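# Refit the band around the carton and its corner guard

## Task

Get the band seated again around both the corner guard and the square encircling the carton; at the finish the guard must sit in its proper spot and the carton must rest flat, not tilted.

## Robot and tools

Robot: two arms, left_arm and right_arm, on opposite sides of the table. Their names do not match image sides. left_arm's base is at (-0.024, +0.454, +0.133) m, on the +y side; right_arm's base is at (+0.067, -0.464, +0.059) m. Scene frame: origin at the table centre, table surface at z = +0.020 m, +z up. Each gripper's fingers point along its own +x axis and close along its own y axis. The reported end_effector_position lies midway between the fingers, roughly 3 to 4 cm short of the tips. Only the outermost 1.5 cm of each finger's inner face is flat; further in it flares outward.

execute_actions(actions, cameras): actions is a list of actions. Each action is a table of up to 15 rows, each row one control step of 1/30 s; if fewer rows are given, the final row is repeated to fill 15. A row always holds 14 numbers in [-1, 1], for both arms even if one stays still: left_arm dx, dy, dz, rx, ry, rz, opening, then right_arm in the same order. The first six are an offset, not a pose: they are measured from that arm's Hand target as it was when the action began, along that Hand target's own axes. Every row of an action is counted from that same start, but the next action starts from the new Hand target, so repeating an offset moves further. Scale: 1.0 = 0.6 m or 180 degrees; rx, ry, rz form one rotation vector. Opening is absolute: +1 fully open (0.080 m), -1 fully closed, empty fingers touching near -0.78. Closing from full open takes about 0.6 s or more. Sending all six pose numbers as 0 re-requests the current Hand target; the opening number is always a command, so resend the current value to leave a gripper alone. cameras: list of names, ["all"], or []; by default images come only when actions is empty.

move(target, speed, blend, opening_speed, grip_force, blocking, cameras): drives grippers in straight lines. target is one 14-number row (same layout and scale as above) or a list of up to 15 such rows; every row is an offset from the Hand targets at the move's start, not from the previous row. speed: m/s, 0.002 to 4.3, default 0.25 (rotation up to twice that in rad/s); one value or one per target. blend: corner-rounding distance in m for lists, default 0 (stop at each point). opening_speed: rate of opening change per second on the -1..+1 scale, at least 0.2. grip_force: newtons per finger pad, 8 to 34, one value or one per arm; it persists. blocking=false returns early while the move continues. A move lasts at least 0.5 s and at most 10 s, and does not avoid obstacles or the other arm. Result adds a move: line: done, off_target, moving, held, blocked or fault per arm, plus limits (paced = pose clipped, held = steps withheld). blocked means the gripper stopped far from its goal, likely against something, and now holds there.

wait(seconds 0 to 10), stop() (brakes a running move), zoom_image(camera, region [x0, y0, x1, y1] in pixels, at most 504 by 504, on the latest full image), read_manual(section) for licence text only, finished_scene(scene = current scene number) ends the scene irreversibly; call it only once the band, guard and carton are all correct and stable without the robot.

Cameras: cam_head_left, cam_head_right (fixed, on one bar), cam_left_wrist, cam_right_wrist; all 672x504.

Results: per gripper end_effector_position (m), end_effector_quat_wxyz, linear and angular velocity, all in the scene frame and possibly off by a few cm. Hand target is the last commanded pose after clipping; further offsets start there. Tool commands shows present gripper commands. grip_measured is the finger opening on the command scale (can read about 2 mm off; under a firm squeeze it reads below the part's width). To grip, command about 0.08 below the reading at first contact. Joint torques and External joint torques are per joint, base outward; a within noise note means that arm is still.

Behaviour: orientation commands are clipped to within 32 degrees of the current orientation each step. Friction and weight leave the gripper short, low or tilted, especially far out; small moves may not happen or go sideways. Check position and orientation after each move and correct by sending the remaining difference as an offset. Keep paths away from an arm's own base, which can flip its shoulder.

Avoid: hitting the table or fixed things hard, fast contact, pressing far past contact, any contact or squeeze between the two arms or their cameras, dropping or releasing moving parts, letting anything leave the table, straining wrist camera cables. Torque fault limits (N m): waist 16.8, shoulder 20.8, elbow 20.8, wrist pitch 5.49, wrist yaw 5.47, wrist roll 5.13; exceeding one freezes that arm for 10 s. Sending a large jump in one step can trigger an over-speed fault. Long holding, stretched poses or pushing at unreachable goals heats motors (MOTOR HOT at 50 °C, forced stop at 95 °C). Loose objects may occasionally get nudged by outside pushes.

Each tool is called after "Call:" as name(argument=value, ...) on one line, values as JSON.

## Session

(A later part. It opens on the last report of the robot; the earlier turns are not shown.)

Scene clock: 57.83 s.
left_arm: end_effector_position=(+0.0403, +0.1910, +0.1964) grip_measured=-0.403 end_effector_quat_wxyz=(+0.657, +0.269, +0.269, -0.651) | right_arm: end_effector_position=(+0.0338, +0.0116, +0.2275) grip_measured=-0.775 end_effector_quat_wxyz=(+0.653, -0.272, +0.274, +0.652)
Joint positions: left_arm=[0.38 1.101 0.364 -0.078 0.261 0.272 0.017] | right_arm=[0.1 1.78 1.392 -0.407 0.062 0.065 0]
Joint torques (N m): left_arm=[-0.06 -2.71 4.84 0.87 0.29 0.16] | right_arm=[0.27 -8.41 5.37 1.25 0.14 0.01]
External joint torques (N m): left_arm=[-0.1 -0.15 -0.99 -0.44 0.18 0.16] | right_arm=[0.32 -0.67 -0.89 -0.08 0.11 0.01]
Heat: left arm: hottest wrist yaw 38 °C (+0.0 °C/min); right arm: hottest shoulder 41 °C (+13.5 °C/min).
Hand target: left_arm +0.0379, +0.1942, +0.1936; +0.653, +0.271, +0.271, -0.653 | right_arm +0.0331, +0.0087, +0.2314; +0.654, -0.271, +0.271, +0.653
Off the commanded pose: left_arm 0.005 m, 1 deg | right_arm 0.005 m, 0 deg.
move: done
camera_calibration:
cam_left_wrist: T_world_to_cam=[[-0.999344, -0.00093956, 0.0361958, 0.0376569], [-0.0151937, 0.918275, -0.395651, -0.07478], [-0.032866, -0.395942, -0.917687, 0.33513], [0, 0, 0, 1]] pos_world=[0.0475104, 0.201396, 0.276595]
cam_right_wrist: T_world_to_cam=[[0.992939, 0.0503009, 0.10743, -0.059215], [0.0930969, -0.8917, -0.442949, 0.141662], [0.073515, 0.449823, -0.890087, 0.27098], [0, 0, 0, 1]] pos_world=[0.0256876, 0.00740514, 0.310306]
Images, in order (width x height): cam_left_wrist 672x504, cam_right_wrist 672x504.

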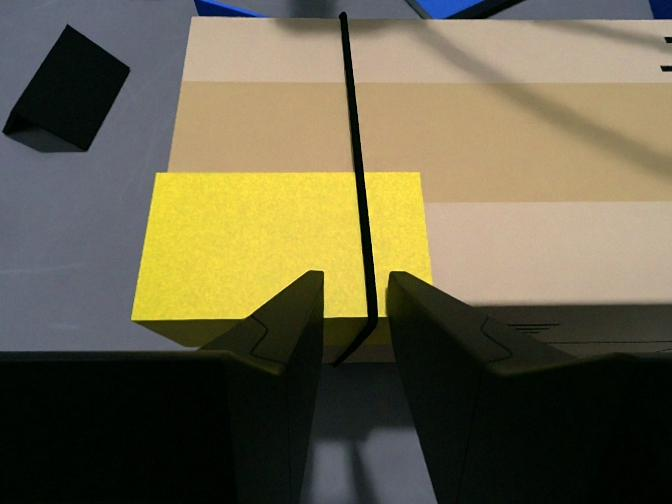

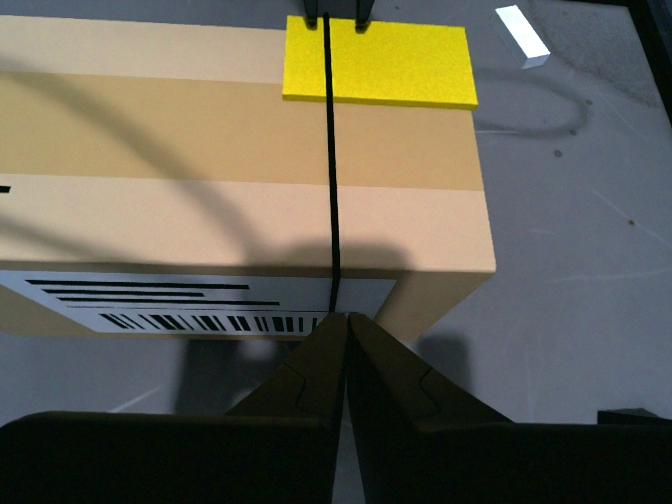

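Call:
move(target=[[-0.06,0,0,0,0,0,-0.4,0,0,0,0,0,0,-1],[-0.06,0.133,0,0,0,0,-1,0,0,0,0,0,0,-1],[0.0115,0.133,0,0,0,0,-1,0,0,0,0,0,0,-1]], cameras=["cam_left_wrist","cam_right_wrist","cam_head_right"], speed=0.1)

Call:
zoom_image(camera="cam_left_wrist", region=[250, 200, 610, 440])

Call:
zoom_image(camera="cam_right_wrist", region=[250, 0, 530, 210])

Scene clock: 62.93 s.
left_arm: end_effector_position=(+0.1186, +0.1884, +0.1923) grip_measured=-0.774 end_effector_quat_wxyz=(+0.654, +0.270, +0.266, -0.655) | right_arm: end_effector_position=(+0.0338, +0.0116, +0.2275) grip_measured=-0.775 end_effector_quat_wxyz=(+0.653, -0.272, +0.274, +0.652)
Joint positions: left_arm=[0.728 1.358 0.518 -0.083 0.495 0.567 0] | right_arm=[0.1 1.78 1.392 -0.407 0.062 0.065 0]
Joint torques (N m): left_arm=[-0.36 -2.35 5 1.42 -0.01 -0.13] | right_arm=[0.39 -8.5 5.38 1.23 0.15 0.06]
External joint torques (N m): left_arm=[-0.36 1.51 -0.36 0.27 -0.26 -0.14] | right_arm=[0.37 -0.65 -0.98 -0.12 0.12 0.06]
Heat: left arm: hottest wrist yaw 38 °C (+0.0 °C/min); right arm: hottest shoulder 43 °C (+14.0 °C/min).
Hand target: left_arm +0.1177, +0.1893, +0.1888; +0.653, +0.271, +0.271, -0.653 | right_arm +0.0331, +0.0087, +0.2314; +0.654, -0.271, +0.271, +0.653
Off the commanded pose: left_arm 0.004 m, 1 deg | right_arm 0.005 m, 0 deg.
move: done
camera_calibration:
cam_left_wrist: T_world_to_cam=[[-0.999313, 0.0102794, 0.0356092, 0.114099], [-0.00472983, 0.917545, -0.397603, -0.0735706], [-0.0367602, -0.397499, -0.916866, 0.333533], [0, 0, 0, 1]] pos_world=[0.125933, 0.19891, 0.27249]
cam_right_wrist: T_world_to_cam=[[0.992939, 0.0503009, 0.10743, -0.059215], [0.0930969, -0.8917, -0.442949, 0.141662], [0.073515, 0.449823, -0.890087, 0.27098], [0, 0, 0, 1]] pos_world=[0.0256876, 0.00740514, 0.310306]
Images, in order (width x height): cam_head_right 672x504, cam_left_wrist 672x504, cam_right_wrist 672x504.

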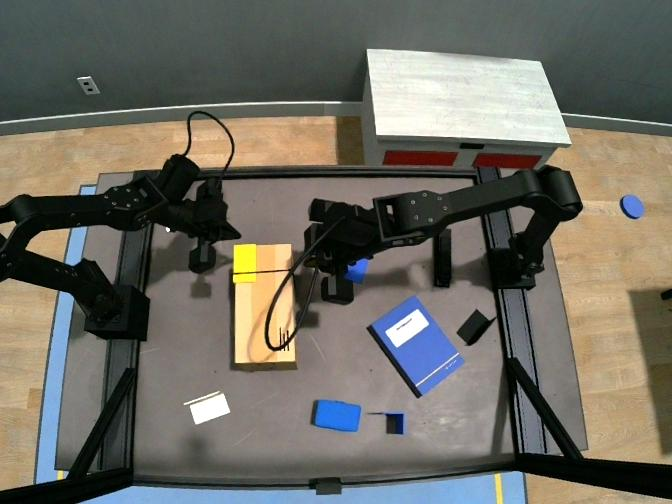

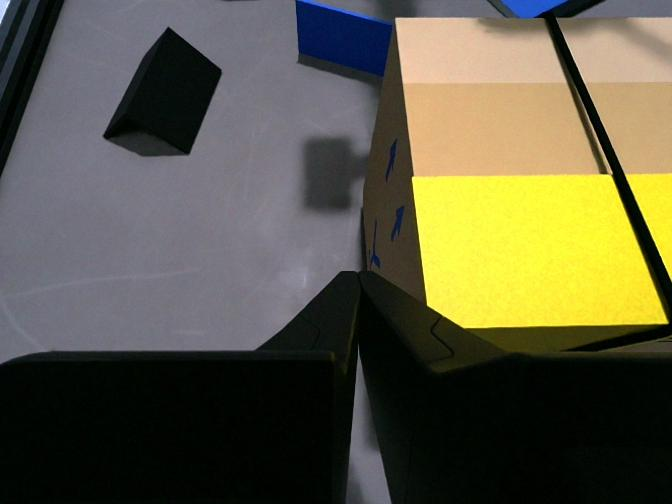

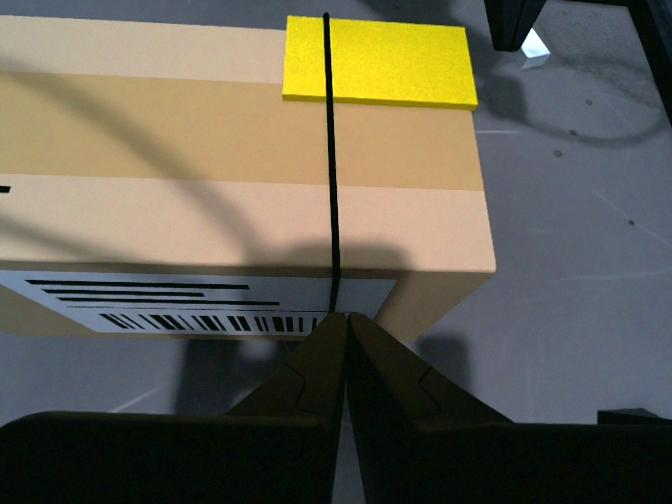

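Scaled by 1.400 from the camera's 672x504 image, which has a finer 960x720 frame.

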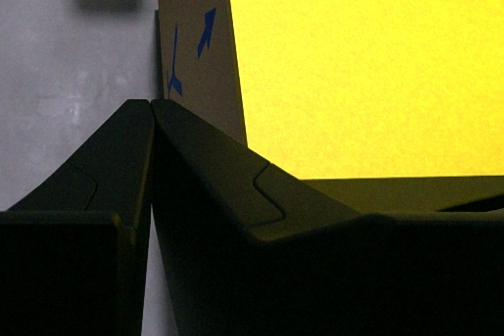

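Scaled by 1.800 from the camera's 672x504 image, which has a finer 960x720 frame.

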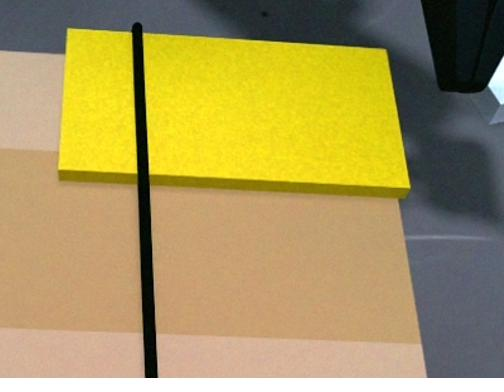

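Call:
move(target=[0,-0.022,0,0,0,0,-1,0,0,0,0,0,0,-1], cameras=["cam_left_wrist","cam_right_wrist"], speed=0.04)

Call:
zoom_image(camera="cam_right_wrist", region=[250, 0, 530, 210])

Scene clock: 64.40 s.
left_arm: end_effector_position=(+0.1066, +0.1889, +0.1880) grip_measured=-0.775 end_effector_quat_wxyz=(+0.653, +0.271, +0.274, -0.652) | right_arm: end_effector_position=(+0.0338, +0.0116, +0.2275) grip_measured=-0.775 end_effector_quat_wxyz=(+0.653, -0.272, +0.274, +0.652)
Joint positions: left_arm=[0.683 1.335 0.486 -0.069 0.462 0.524 0] | right_arm=[0.1 1.78 1.392 -0.407 0.062 0.065 0]
Joint torques (N m): left_arm=[-0.58 -4.06 4.7 1.34 0.17 -0.06] | right_arm=[0.39 -8.5 5.3 1.22 0.14 0.03]
External joint torques (N m): left_arm=[-0.58 -0.36 -0.71 0.16 -0.06 -0.06] | right_arm=[0.38 -0.78 -0.98 -0.12 0.12 0.03]
Heat: left arm: hottest wrist yaw 37 °C (-1.0 °C/min); right arm: hottest shoulder 43 °C (+14.1 °C/min).
Hand target: left_arm +0.1046, +0.1894, +0.1888; +0.653, +0.271, +0.271, -0.653 | right_arm +0.0331, +0.0087, +0.2314; +0.654, -0.271, +0.271, +0.653
Off the commanded pose: left_arm 0.002 m, 0 deg | right_arm 0.005 m, 0 deg.
move: done
camera_calibration:
cam_left_wrist: T_world_to_cam=[[-0.999054, 0.00538933, 0.0431565, 0.101694], [-0.0116742, 0.922646, -0.385472, -0.0782012], [-0.0418956, -0.385611, -0.92171, 0.328473], [0, 0, 0, 1]] pos_world=[0.114447, 0.198267, 0.268224]
cam_right_wrist: T_world_to_cam=[[0.992939, 0.0503009, 0.10743, -0.059215], [0.0930969, -0.8917, -0.442949, 0.141662], [0.073515, 0.449823, -0.890087, 0.27098], [0, 0, 0, 1]] pos_world=[0.0256876, 0.00740514, 0.310306]
Images, in order (width x height): cam_left_wrist 672x504, cam_right_wrist 672x504.

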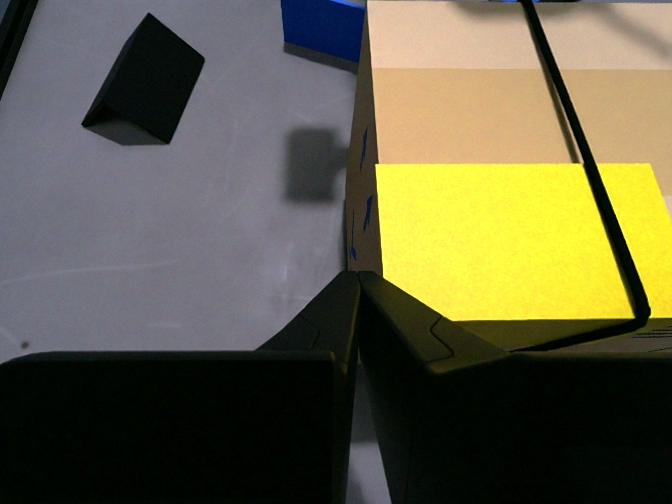

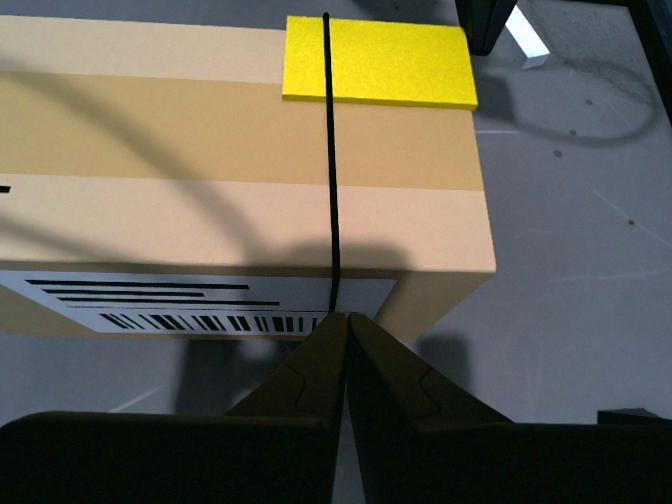

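Scaled by 1.800 from the camera's 672x504 image, which has a finer 960x720 frame.

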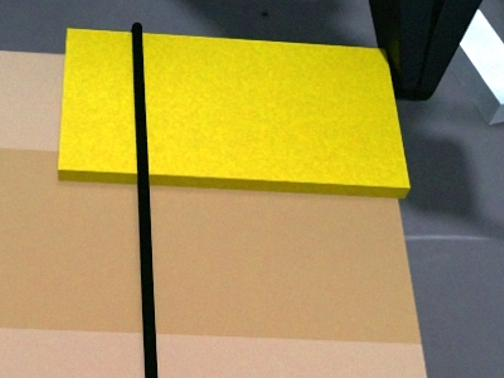

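Contact is near. Push ~4.5 mm more.

Call:
move(target=[0,-0.009,0,0,0,0,-1,0,0,0,0,0,0,-1], cameras=["cam_left_wrist","cam_right_wrist"], speed=0.03)

Call:
zoom_image(camera="cam_right_wrist", region=[250, 0, 530, 210])

Scene clock: 65.60 s.
left_arm: end_effector_position=(+0.1024, +0.1889, +0.1883) grip_measured=-0.775 end_effector_quat_wxyz=(+0.654, +0.272, +0.273, -0.650) | right_arm: end_effector_position=(+0.0338, +0.0116, +0.2275) grip_measured=-0.775 end_effector_quat_wxyz=(+0.653, -0.272, +0.274, +0.652)
Joint positions: left_arm=[0.664 1.318 0.474 -0.064 0.446 0.506 0] | right_arm=[0.1 1.78 1.392 -0.407 0.062 0.065 0]
Joint torques (N m): left_arm=[-0.69 -3.99 4.51 1.32 0.23 -0.08] | right_arm=[0.43 -8.4 5.4 1.26 0.14 0.02]
External joint torques (N m): left_arm=[-0.69 -0.34 -0.97 0.11 0.01 -0.08] | right_arm=[0.43 -0.58 -0.93 -0.08 0.11 0.02]
Heat: left arm: hottest wrist yaw 37 °C (-1.0 °C/min); right arm: hottest shoulder 43 °C (+13.1 °C/min).
Hand target: left_arm +0.0991, +0.1893, +0.1888; +0.653, +0.271, +0.271, -0.653 | right_arm +0.0331, +0.0087, +0.2314; +0.654, -0.271, +0.271, +0.653
Off the commanded pose: left_arm 0.003 m, 0 deg | right_arm 0.005 m, 0 deg.
move: done
camera_calibration:
cam_left_wrist: T_world_to_cam=[[-0.999204, 0.0012442, 0.0398805, 0.0989844], [-0.0142338, 0.922635, -0.385412, -0.0779594], [-0.0372747, -0.385673, -0.921882, 0.32815], [0, 0, 0, 1]] pos_world=[0.110028, 0.198364, 0.268522]
cam_right_wrist: T_world_to_cam=[[0.992939, 0.0503009, 0.10743, -0.059215], [0.0930969, -0.8917, -0.442949, 0.141662], [0.073515, 0.449823, -0.890087, 0.27098], [0, 0, 0, 1]] pos_world=[0.0256876, 0.00740514, 0.310306]
Images, in order (width x height): cam_left_wrist 672x504, cam_right_wrist 672x504.

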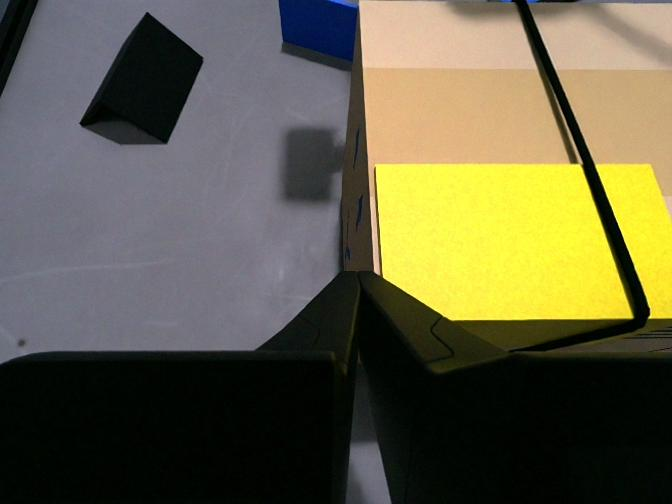

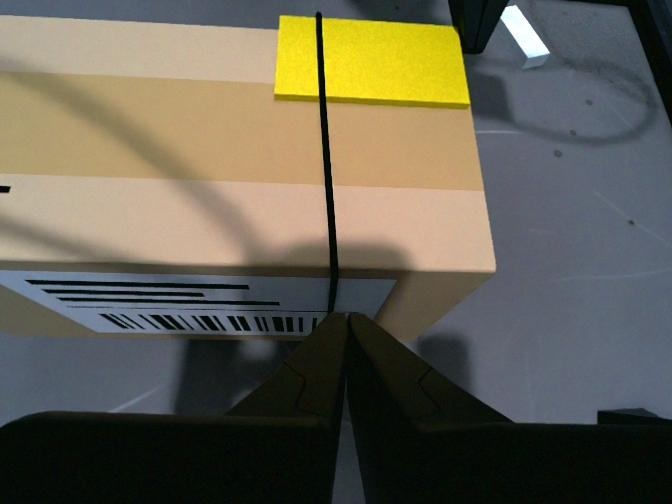

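Scaled by 1.800 from the camera's 672x504 image, which has a finer 960x720 frame.

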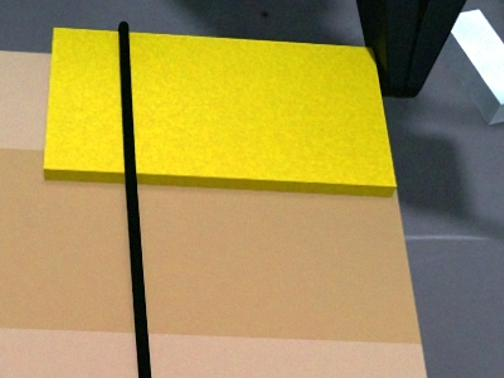

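Call:
move(target=[[0,0.017,0,0,0,0,-1,0,0,0,0,0,0,-1],[-0.07,0.017,0,0,0,0,-1,0,0,0,0,0,0,-1],[-0.07,-0.119,0,0,0,0,-0.3,0,0,0,0,0,0,-1],[-0.0093,-0.119,0,0,0,0,-0.3,0,0,0,0,0,0,-1]], cameras=["cam_left_wrist","cam_right_wrist"], speed=0.1)

Call:
zoom_image(camera="cam_left_wrist", region=[150, 200, 510, 440])

Scene clock: 71.30 s.
left_arm: end_effector_position=(+0.0279, +0.1920, +0.1963) grip_measured=-0.303 end_effector_quat_wxyz=(+0.653, +0.269, +0.267, -0.655) | right_arm: end_effector_position=(+0.0338, +0.0116, +0.2275) grip_measured=-0.775 end_effector_quat_wxyz=(+0.653, -0.272, +0.274, +0.652)
Joint positions: left_arm=[0.322 1.071 0.346 -0.08 0.232 0.235 0.021] | right_arm=[0.1 1.78 1.392 -0.407 0.062 0.065 0]
Joint torques (N m): left_arm=[-0.31 -1.09 5.33 1.61 -0.21 -0.08] | right_arm=[0.32 -8.43 5.32 1.25 0.16 0.01]
External joint torques (N m): left_arm=[-0.32 1.34 -0.58 0.27 -0.31 -0.08] | right_arm=[0.37 -0.63 -1 -0.1 0.13 0.01]
Heat: left arm: hottest wrist yaw 37 °C (-1.0 °C/min); right arm: hottest shoulder 44 °C (+13.2 °C/min).
Hand target: left_arm +0.0277, +0.1933, +0.1926; +0.653, +0.271, +0.271, -0.653 | right_arm +0.0331, +0.0087, +0.2314; +0.654, -0.271, +0.271, +0.653
Off the commanded pose: left_arm 0.004 m, 1 deg | right_arm 0.005 m, 0 deg.
move: done
camera_calibration:
cam_left_wrist: T_world_to_cam=[[-0.99916, 0.0114636, 0.0393479, 0.0223167], [-0.00516372, 0.917221, -0.398345, -0.0754274], [-0.0406572, -0.398214, -0.916391, 0.335463], [0, 0, 0, 1]] pos_world=[0.0355474, 0.202514, 0.276491]
cam_right_wrist: T_world_to_cam=[[0.992939, 0.0503009, 0.10743, -0.059215], [0.0930969, -0.8917, -0.442949, 0.141662], [0.073515, 0.449823, -0.890087, 0.27098], [0, 0, 0, 1]] pos_world=[0.0256876, 0.00740514, 0.310306]
Images, in order (width x height): cam_left_wrist 672x504, cam_right_wrist 672x504.

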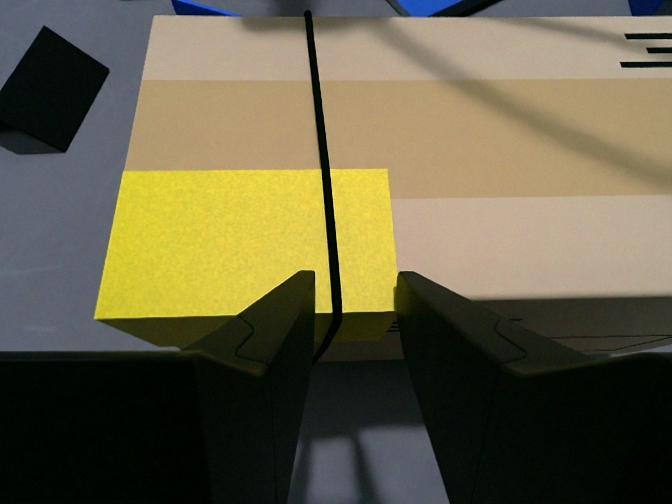

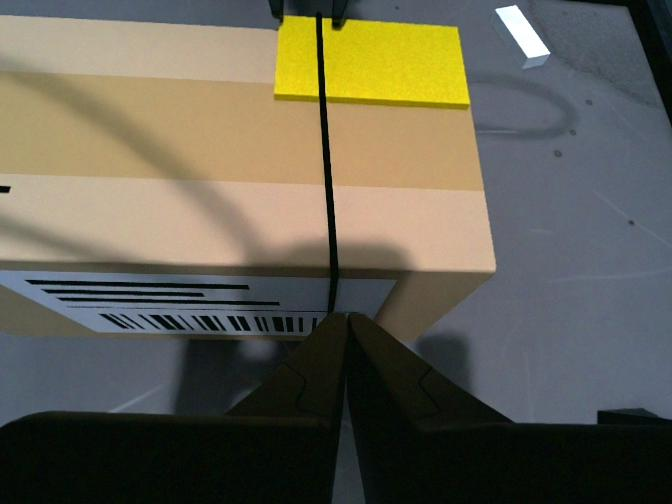

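Scaled by 1.400 from the camera's 672x504 image, which has a finer 960x720 frame.

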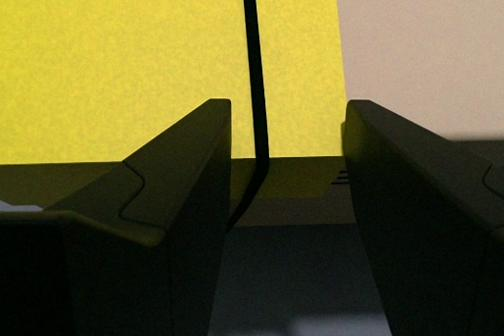

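Call:
move(target=[[0.005,0.003,0,0,0,0,-1,0,0,0,0,0,0,-1],[-0.008,0.003,0.004,0,0,0,-1,0,0,0,0,0,0,-1],[-0.008,0.023,0.004,0,0,0,-1,0,0,0,0,0,0,-1],[0.006,0.023,0,0,0,0,-1,0,0,0,0,0,0,-1]], cameras=["cam_left_wrist","cam_right_wrist"], speed=0.05)

Call:
zoom_image(camera="cam_left_wrist", region=[150, 200, 510, 440])

Scene clock: 74.93 s.
left_arm: end_effector_position=(+0.0406, +0.1912, +0.1948) grip_measured=-0.771 end_effector_quat_wxyz=(+0.653, +0.267, +0.266, -0.657) | right_arm: end_effector_position=(+0.0338, +0.0116, +0.2275) grip_measured=-0.775 end_effector_quat_wxyz=(+0.653, -0.272, +0.274, +0.652)
Joint positions: left_arm=[0.394 1.108 0.356 -0.062 0.284 0.288 0] | right_arm=[0.1 1.78 1.392 -0.407 0.062 0.065 0]
Joint torques (N m): left_arm=[-0.11 0.5 5.8 1.99 -0.24 -0.09] | right_arm=[0.36 -8.48 5.31 1.22 0.13 0.06]
External joint torques (N m): left_arm=[-0.07 3.08 0 0.68 -0.38 -0.09] | right_arm=[0.37 -0.61 -1.05 -0.13 0.1 0.06]
Heat: left arm: hottest wrist yaw 37 °C (-1.0 °C/min); right arm: hottest shoulder 45 °C (+14.0 °C/min).
Hand target: left_arm +0.0414, +0.1907, +0.1901; +0.653, +0.271, +0.271, -0.653 | right_arm +0.0331, +0.0087, +0.2314; +0.654, -0.271, +0.271, +0.653
Off the commanded pose: left_arm 0.005 m, 1 deg | right_arm 0.005 m, 0 deg.
move: done
camera_calibration:
cam_left_wrist: T_world_to_cam=[[-0.999118, 0.0128066, 0.0399895, 0.0346299], [-0.0043733, 0.915439, -0.402432, -0.0741123], [-0.0417617, -0.402252, -0.914576, 0.334681], [0, 0, 0, 1]] pos_world=[0.0482521, 0.202028, 0.274881]
cam_right_wrist: T_world_to_cam=[[0.992939, 0.0503009, 0.10743, -0.059215], [0.0930969, -0.8917, -0.442949, 0.141662], [0.073515, 0.449823, -0.890087, 0.27098], [0, 0, 0, 1]] pos_world=[0.0256876, 0.00740514, 0.310306]
Images, in order (width x height): cam_left_wrist 672x504, cam_right_wrist 672x504.

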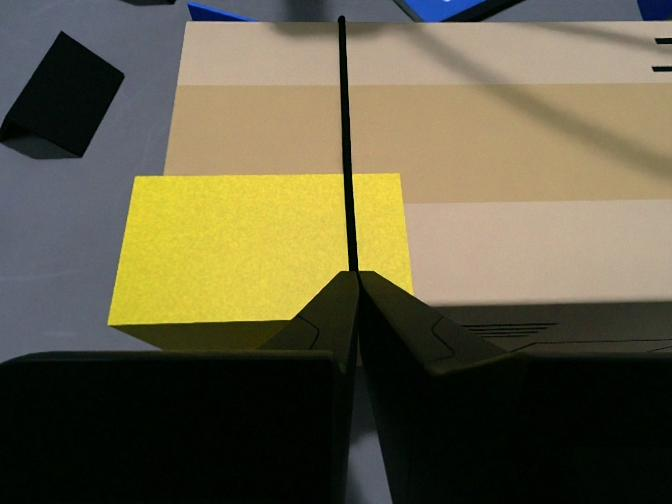

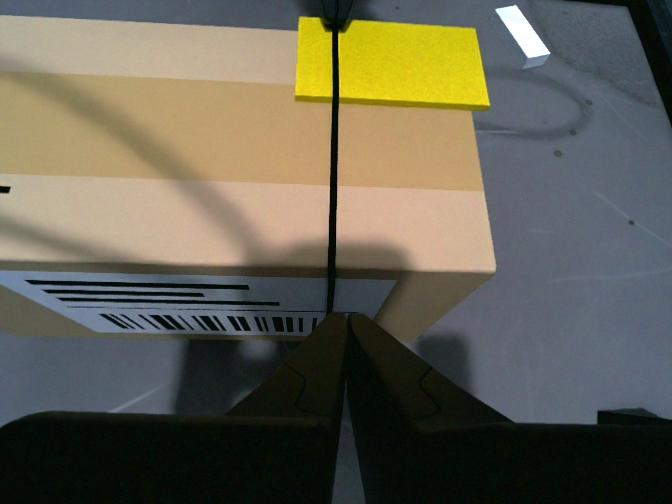

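Scaled by 1.400 from the camera's 672x504 image, which has a finer 960x720 frame.

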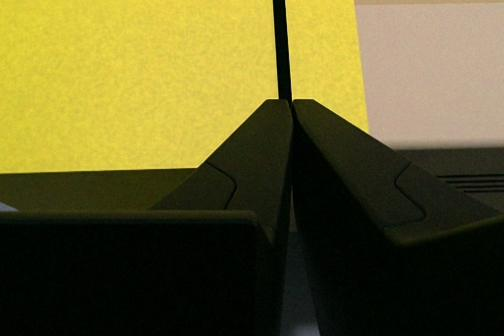

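Call:
move(target=[[-0.048,0,0.036,0,0,0,-1,0,0,0,0,0,0,-1],[-0.048,0.019,0.036,0,0,0,-1,0,0,0,0,0,0,-1],[-0.006,0.019,0.002,0,0,0,-1,0,0,0,0,0,0,-1],[-0.001,0.019,0,0,0,0,-1,0,0,0,0,0,0,-1]], cameras=["cam_left_wrist","cam_right_wrist"], speed=0.05)

Call:
zoom_image(camera="cam_left_wrist", region=[150, 200, 510, 440])

Scene clock: 79.90 s.
left_arm: end_effector_position=(+0.0534, +0.1906, +0.1957) grip_measured=-0.771 end_effector_quat_wxyz=(+0.655, +0.269, +0.266, -0.655) | right_arm: end_effector_position=(+0.0338, +0.0116, +0.2275) grip_measured=-0.775 end_effector_quat_wxyz=(+0.653, -0.272, +0.274, +0.652)
Joint positions: left_arm=[0.455 1.139 0.38 -0.07 0.32 0.337 0] | right_arm=[0.1 1.78 1.392 -0.407 0.062 0.065 0]
Joint torques (N m): left_arm=[-0.21 -0.34 5.08 2.15 -0.04 -0.07] | right_arm=[0.37 -8.53 5.39 1.24 0.16 0.04]
External joint torques (N m): left_arm=[-0.19 2.37 -0.63 0.87 -0.19 -0.07] | right_arm=[0.36 -0.7 -0.96 -0.12 0.14 0.03]
Heat: left arm: hottest wrist yaw 37 °C (-1.0 °C/min); right arm: hottest shoulder 45 °C (+13.0 °C/min).
Hand target: left_arm +0.0529, +0.1912, +0.1905; +0.653, +0.271, +0.271, -0.653 | right_arm +0.0331, +0.0087, +0.2314; +0.654, -0.271, +0.271, +0.653
Off the commanded pose: left_arm 0.005 m, 1 deg | right_arm 0.005 m, 0 deg.
move: done
camera_calibration:
cam_left_wrist: T_world_to_cam=[[-0.999308, 0.00943778, 0.035979, 0.0488653], [-0.00572941, 0.916676, -0.39959, -0.0738612], [-0.0367523, -0.39952, -0.915988, 0.33533], [0, 0, 0, 1]] pos_world=[0.0607324, 0.201216, 0.275885]
cam_right_wrist: T_world_to_cam=[[0.992939, 0.0503009, 0.10743, -0.059215], [0.0930969, -0.8917, -0.442949, 0.141662], [0.073515, 0.449823, -0.890087, 0.27098], [0, 0, 0, 1]] pos_world=[0.0256876, 0.00740514, 0.310306]
Images, in order (width x height): cam_left_wrist 672x504, cam_right_wrist 672x504.

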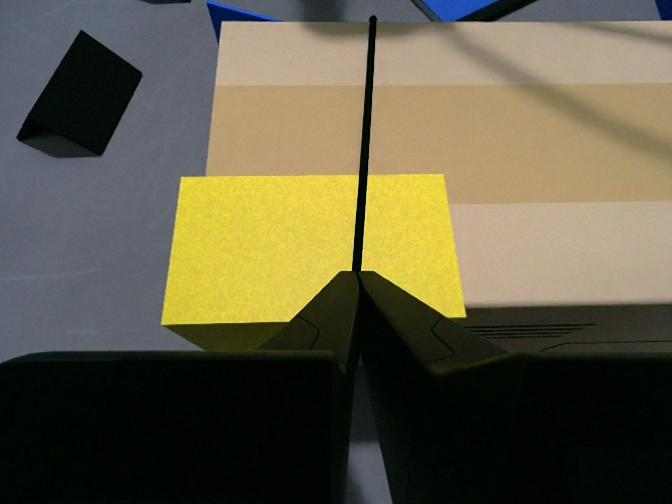

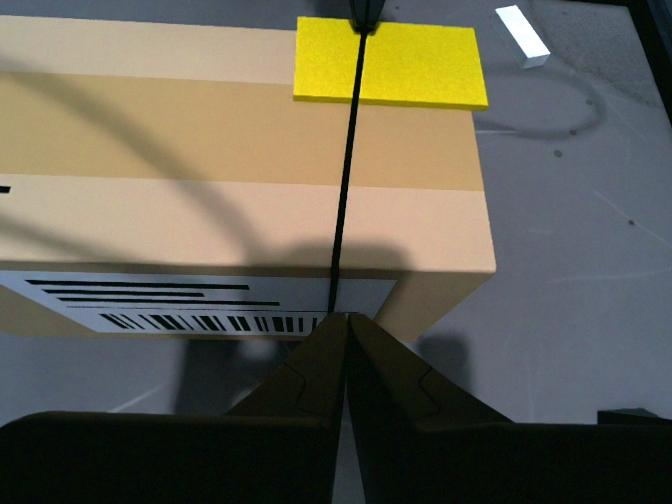

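Scaled by 1.400 from the camera's 672x504 image, which has a finer 960x720 frame.

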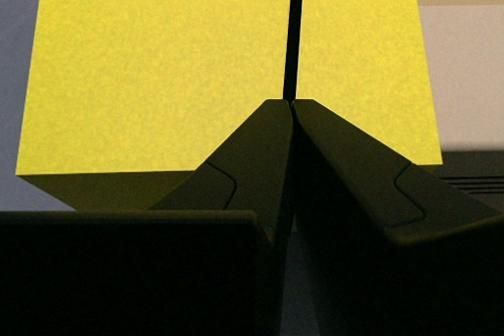

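Call:
move(target=[[-0.001,0,0,0,0,0,-0.6,0,0,0,0,0,0,-1],[-0.07,0,0,0,0,0,-0.6,0,0,0,0,0,0,-1],[-0.07,0.128,0,0,0,0,-1,0,0,0,0,0,0,-1],[0.0043,0.128,0,0,0,0,-1,0,0,0,0,0,0,-1],[0.0043,0.092,0,0,0,0,-1,0,0,0,0,0,0,-1]], cameras=["cam_left_wrist","cam_right_wrist"], speed=[0.05,0.1,0.1,0.1,0.04], opening_speed=0.7)

Call:
zoom_image(camera="cam_right_wrist", region=[250, 0, 530, 210])

Scene clock: 85.93 s.
left_arm: end_effector_position=(+0.1104, +0.1889, +0.1880) grip_measured=-0.775 end_effector_quat_wxyz=(+0.653, +0.271, +0.274, -0.652) | right_arm: end_effector_position=(+0.0338, +0.0116, +0.2275) grip_measured=-0.775 end_effector_quat_wxyz=(+0.653, -0.272, +0.274, +0.652)
Joint positions: left_arm=[0.697 1.347 0.495 -0.072 0.47 0.536 0] | right_arm=[0.1 1.78 1.392 -0.407 0.062 0.065 0]
Joint torques (N m): left_arm=[-0.47 -4.21 4.59 1.34 0.13 -0.1] | right_arm=[0.4 -8.58 5.35 1.25 0.16 0.05]
External joint torques (N m): left_arm=[-0.46 -0.45 -0.77 0.18 -0.11 -0.11] | right_arm=[0.41 -0.67 -1.04 -0.11 0.12 0.05]
Heat: left arm: hottest wrist yaw 37 °C (-1.0 °C/min); right arm: hottest shoulder 46 °C (+13.0 °C/min).
Hand target: left_arm +0.1081, +0.1894, +0.1887; +0.653, +0.271, +0.271, -0.653 | right_arm +0.0331, +0.0087, +0.2314; +0.654, -0.271, +0.271, +0.653
Off the commanded pose: left_arm 0.002 m, 0 deg | right_arm 0.005 m, 0 deg.
move: done
camera_calibration:
cam_left_wrist: T_world_to_cam=[[-0.999066, 0.0048789, 0.0429364, 0.105546], [-0.0120733, 0.922523, -0.385754, -0.0779729], [-0.0414918, -0.385912, -0.921602, 0.328703], [0, 0, 0, 1]] pos_world=[0.118145, 0.198267, 0.268323]
cam_right_wrist: T_world_to_cam=[[0.992939, 0.0503009, 0.10743, -0.059215], [0.0930969, -0.8917, -0.442949, 0.141662], [0.073515, 0.449823, -0.890087, 0.27098], [0, 0, 0, 1]] pos_world=[0.0256876, 0.00740514, 0.310306]
Images, in order (width x height): cam_left_wrist 672x504, cam_right_wrist 672x504.

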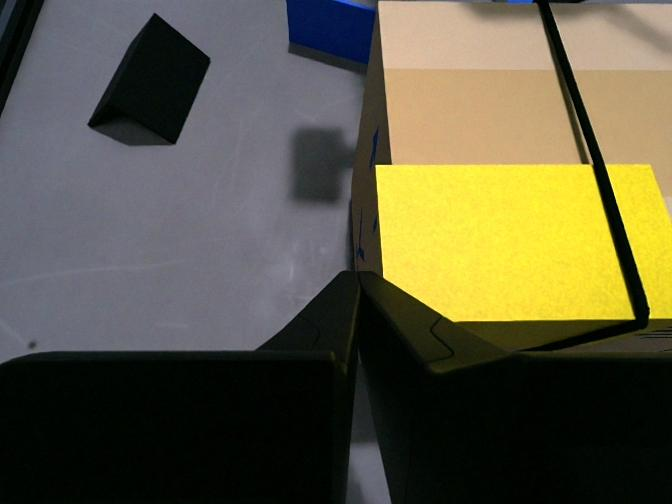

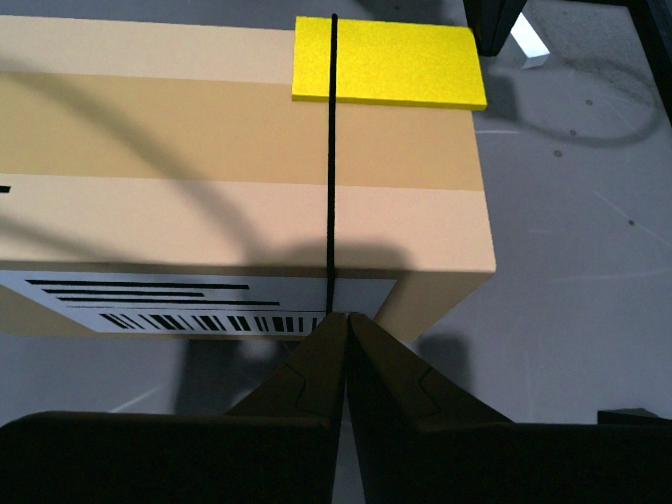

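Scaled by 1.800 from the camera's 672x504 image, which has a finer 960x720 frame.

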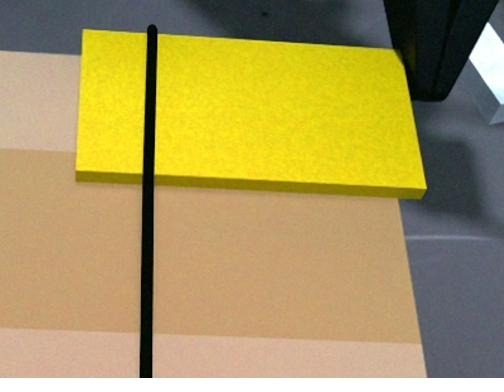

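Call:
move(target=[[0,-0.0143,0,0,0,0,-1,0,0,0,0,0,0,-1],[0,0.005,0,0,0,0,-1,0,0,0,0,0,0,-1],[-0.07,0.005,0,0,0,0,-1,0,0,0,0,0,0,-1],[-0.07,-0.128,0,0,0,0,-0.3,0,0,0,0,0,0,-1],[-0.0085,-0.128,0,0,0,0,-0.3,0,0,0,0,0,0,-1]], cameras=["cam_left_wrist","cam_right_wrist"], speed=[0.03,0.05,0.1,0.1,0.06])

Call:
zoom_image(camera="cam_right_wrist", region=[250, 0, 530, 210])

Call:
zoom_image(camera="cam_left_wrist", region=[150, 200, 510, 440])

Scene clock: 93.70 s.
left_arm: end_effector_position=(+0.0316, +0.1915, +0.1964) grip_measured=-0.303 end_effector_quat_wxyz=(+0.653, +0.268, +0.267, -0.656) | right_arm: end_effector_position=(+0.0338, +0.0116, +0.2275) grip_measured=-0.775 end_effector_quat_wxyz=(+0.653, -0.272, +0.274, +0.652)
Joint positions: left_arm=[0.342 1.081 0.351 -0.077 0.246 0.25 0.021] | right_arm=[0.1 1.78 1.392 -0.407 0.062 0.065 0]
Joint torques (N m): left_arm=[-0.27 -1.12 5.3 1.61 -0.15 -0.13] | right_arm=[0.34 -8.51 5.35 1.27 0.14 0.05]
External joint torques (N m): left_arm=[-0.26 1.34 -0.58 0.28 -0.27 -0.14] | right_arm=[0.33 -0.59 -1.05 -0.09 0.12 0.04]
Heat: left arm: hottest wrist yaw 37 °C (-1.0 °C/min); right arm: hottest shoulder 47 °C (+10.1 °C/min).
Hand target: left_arm +0.0313, +0.1929, +0.1923; +0.653, +0.271, +0.271, -0.653 | right_arm +0.0331, +0.0087, +0.2314; +0.654, -0.271, +0.271, +0.653
Off the commanded pose: left_arm 0.004 m, 1 deg | right_arm 0.005 m, 0 deg.
move: done
camera_calibration:
cam_left_wrist: T_world_to_cam=[[-0.999168, 0.0114324, 0.0391476, 0.0260806], [-0.00516359, 0.916717, -0.399503, -0.0745325], [-0.0404545, -0.399373, -0.915896, 0.335502], [0, 0, 0, 1]] pos_world=[0.0392466, 0.202017, 0.276488]
cam_right_wrist: T_world_to_cam=[[0.992939, 0.0503009, 0.10743, -0.059215], [0.0930969, -0.8917, -0.442949, 0.141662], [0.073515, 0.449823, -0.890087, 0.27098], [0, 0, 0, 1]] pos_world=[0.0256876, 0.00740514, 0.310306]
Images, in order (width x height): cam_left_wrist 672x504, cam_right_wrist 672x504.

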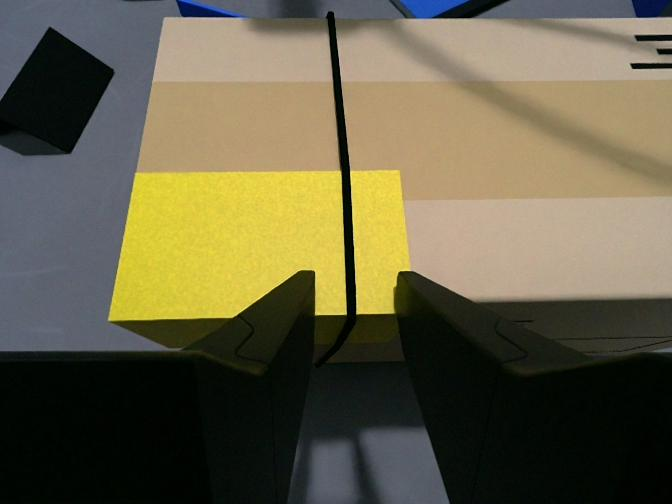

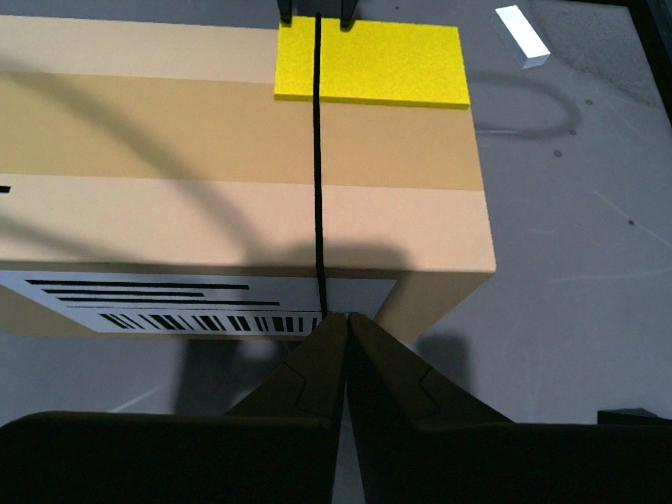

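Scaled by 1.800 from the camera's 672x504 image, which has a finer 960x720 frame.

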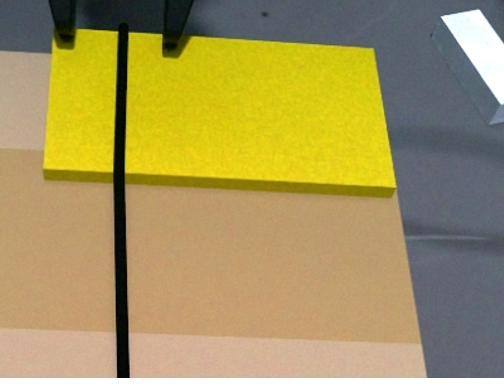

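Scaled by 1.400 from the camera's 672x504 image, which has a finer 960x720 frame.

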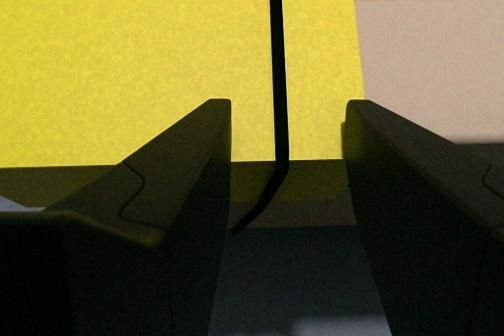

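Call:
move(target=[[0.004,0.003,0,0,0,0,-1,0,0,0,0,0,0,-1],[-0.044,0.003,0.036,0,0,0,-1,0,0,0,0,0,0,-1],[-0.044,0.037,0.036,0,0,0,-1,0,0,0,0,0,0,-1],[-0.002,0.037,0.002,0,0,0,-1,0,0,0,0,0,0,-1],[0.002,0.037,0,0,0,0,-1,0,0,0,0,0,0,-1],[0.002,0.037,0,0,0,0,-0.6,0,0,0,0,0,0,-1],[-0.07,0.037,0,0,0,0,-0.6,0,0,0,0,0,0,-1]], cameras=["cam_left_wrist","cam_right_wrist"], speed=0.06)

Call:
zoom_image(camera="cam_right_wrist", region=[250, 0, 530, 210])

Call:
zoom_image(camera="cam_left_wrist", region=[100, 150, 510, 440])

Scene clock: 99.97 s.
left_arm: end_effector_position=(+0.0515, +0.2260, +0.2137) grip_measured=-0.603 end_effector_quat_wxyz=(+0.650, +0.274, +0.283, -0.650) | right_arm: end_effector_position=(+0.0338, +0.0116, +0.2275) grip_measured=-0.775 end_effector_quat_wxyz=(+0.653, -0.272, +0.274, +0.652)
Joint positions: left_arm=[0.547 0.929 0.397 -0.359 0.374 0.407 0.008] | right_arm=[0.1 1.78 1.392 -0.407 0.062 0.065 0]
Joint torques (N m): left_arm=[0.27 -1.87 8.44 1.02 0.36 0.14] | right_arm=[0.36 -8.5 5.4 1.26 0.15 0.03]
External joint torques (N m): left_arm=[0.26 -0.07 2.29 -0.21 0.17 0.14] | right_arm=[0.38 -0.65 -1.02 -0.12 0.11 0.03]
Heat: left arm: hottest wrist yaw 37 °C (-1.0 °C/min); right arm: hottest shoulder 47 °C (+10.0 °C/min).
Hand target: left_arm +0.0534, +0.2226, +0.2221; +0.653, +0.271, +0.271, -0.653 | right_arm +0.0331, +0.0087, +0.2314; +0.654, -0.271, +0.271, +0.653
Off the commanded pose: left_arm 0.009 m, 2 deg | right_arm 0.005 m, 0 deg.
move: off_target (left_arm)
camera_calibration:
cam_left_wrist: T_world_to_cam=[[-0.99864, 0.00191388, 0.0521098, 0.0442212], [-0.0174431, 0.929496, -0.368419, -0.108065], [-0.049141, -0.368827, -0.928198, 0.362084], [0, 0, 0, 1]] pos_world=[0.0600692, 0.233907, 0.293968]
cam_right_wrist: T_world_to_cam=[[0.992939, 0.0503009, 0.10743, -0.059215], [0.0930969, -0.8917, -0.442949, 0.141662], [0.073515, 0.449823, -0.890087, 0.27098], [0, 0, 0, 1]] pos_world=[0.0256876, 0.00740514, 0.310306]
Images, in order (width x height): cam_left_wrist 672x504, cam_right_wrist 672x504.

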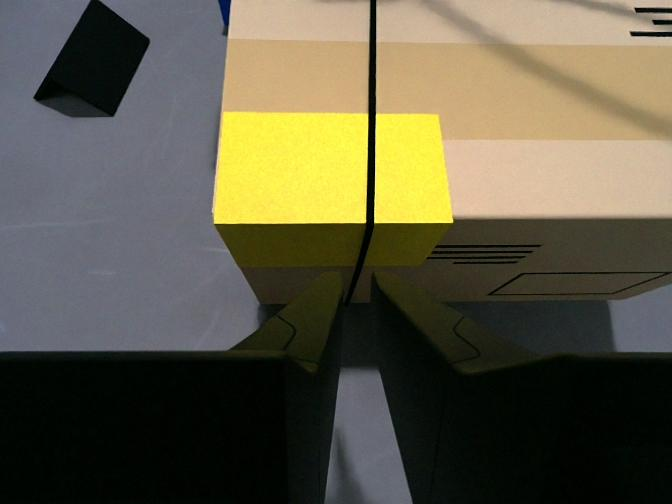

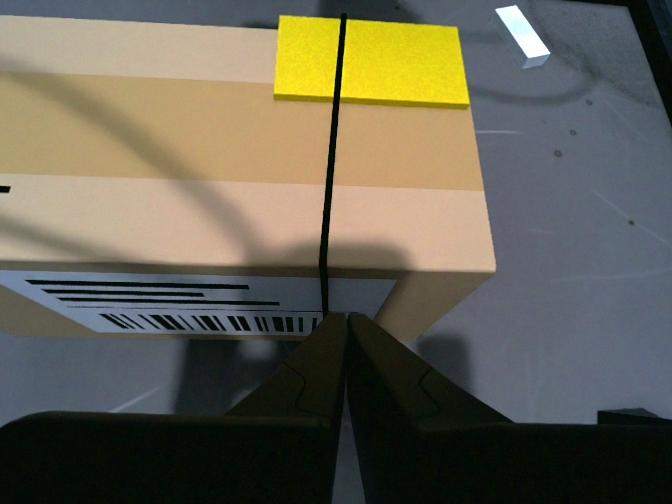

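Scaled by 1.800 from the camera's 672x504 image, which has a finer 960x720 frame.

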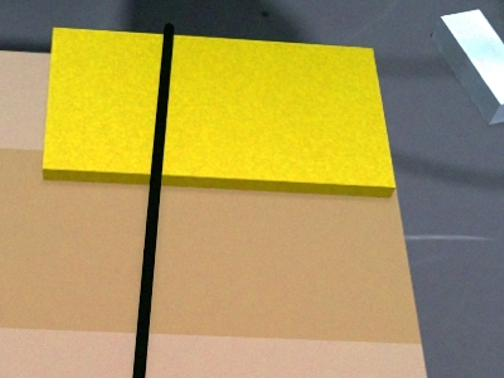

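Scaled by 1.229 from the camera's 672x504 image, which has a finer 960x720 frame.

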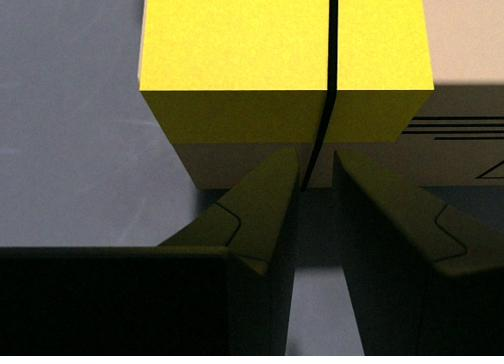

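Call:
move(target=[[0,0,0,0,0,0,-0.6,0,0,0,0,0,0,-0.3],[0,0,0,0,0,0,-0.6,0.079,0,0.004,0,0,0,-0.3],[0,0,0,0,0,0,-0.6,0.079,0,0.004,0,0,0,-1],[0,0,0,0,0,0,-0.6,0.055,0,0.004,0,0,0,-1]], cameras=["cam_left_wrist","cam_right_wrist"], speed=0.06, opening_speed=1)

Call:
zoom_image(camera="cam_right_wrist", region=[180, 180, 560, 390])

Scene clock: 105.27 s.
left_arm: end_effector_position=(+0.0516, +0.2260, +0.2137) grip_measured=-0.603 end_effector_quat_wxyz=(+0.650, +0.274, +0.283, -0.650) | right_arm: end_effector_position=(+0.0303, +0.0344, +0.1959) grip_measured=-0.773 end_effector_quat_wxyz=(+0.648, -0.280, +0.280, +0.651)
Joint positions: left_arm=[0.547 0.928 0.397 -0.359 0.374 0.407 0.008] | right_arm=[0.101 1.899 1.429 -0.347 0.057 0.063 0]
Joint torques (N m): left_arm=[0.33 -1.97 8.36 1.03 0.37 0.13] | right_arm=[-0.21 -10.15 6.32 1.22 0.17 -0.03]
External joint torques (N m): left_arm=[0.33 -0.2 2.28 -0.18 0.19 0.13] | right_arm=[-0.15 -1.67 0.15 -0.08 0.14 -0.03]
Heat: left arm: hottest wrist yaw 37 °C (-1.0 °C/min); right arm: hottest shoulder 47 °C (+10.1 °C/min).
Hand target: left_arm +0.0535, +0.2226, +0.2221; +0.653, +0.271, +0.271, -0.653 | right_arm +0.0332, +0.0338, +0.2098; +0.654, -0.271, +0.271, +0.653
Off the commanded pose: left_arm 0.009 m, 2 deg | right_arm 0.014 m, 2 deg.
move: off_target (left_arm, right_arm); target 3's new opening was sent with right_arm's hand 0.009 m and 1 deg from that target
camera_calibration:
cam_left_wrist: T_world_to_cam=[[-0.998638, 0.00150511, 0.0521606, 0.0442957], [-0.0178415, 0.929494, -0.368405, -0.1081], [-0.0490375, -0.368833, -0.928201, 0.36221], [0, 0, 0, 1]] pos_world=[0.0600685, 0.234007, 0.294068]
cam_right_wrist: T_world_to_cam=[[0.992633, 0.0585096, 0.106097, -0.0535653], [0.0984106, -0.900153, -0.424311, 0.144818], [0.0706771, 0.431626, -0.899279, 0.235369], [0, 0, 0, 1]] pos_world=[0.0222839, 0.0319009, 0.278793]
Images, in order (width x height): cam_left_wrist 672x504, cam_right_wrist 672x504.

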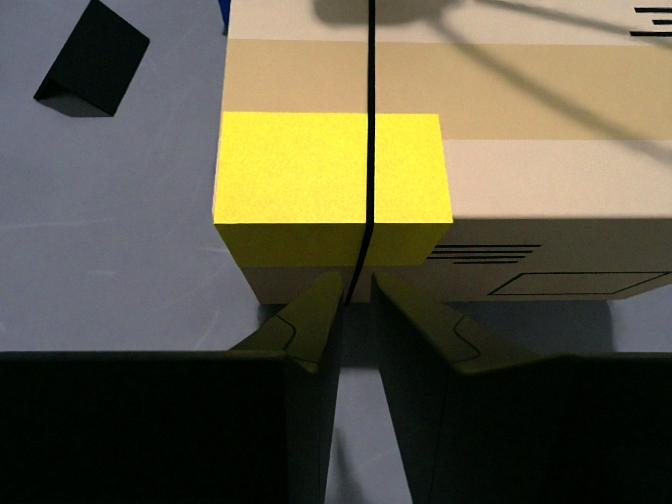

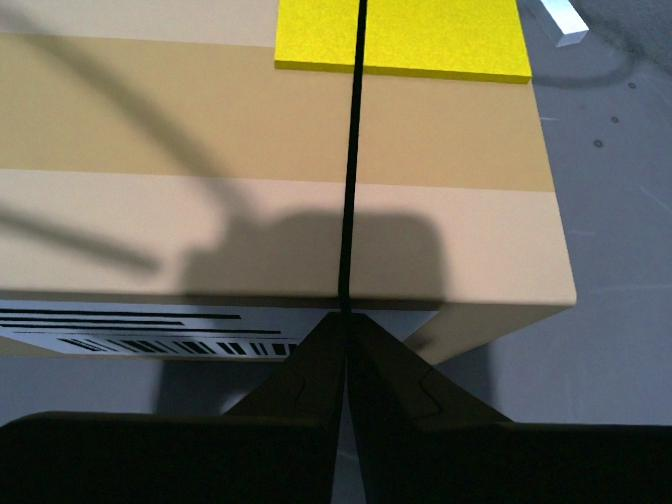

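Scaled by 1.326 from the camera's 672x504 image, which has a finer 960x720 frame.

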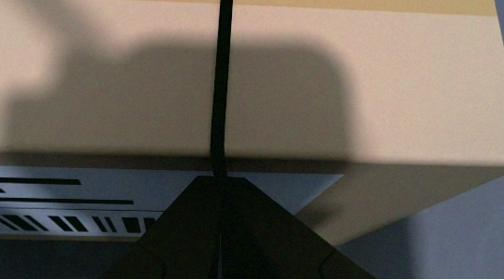

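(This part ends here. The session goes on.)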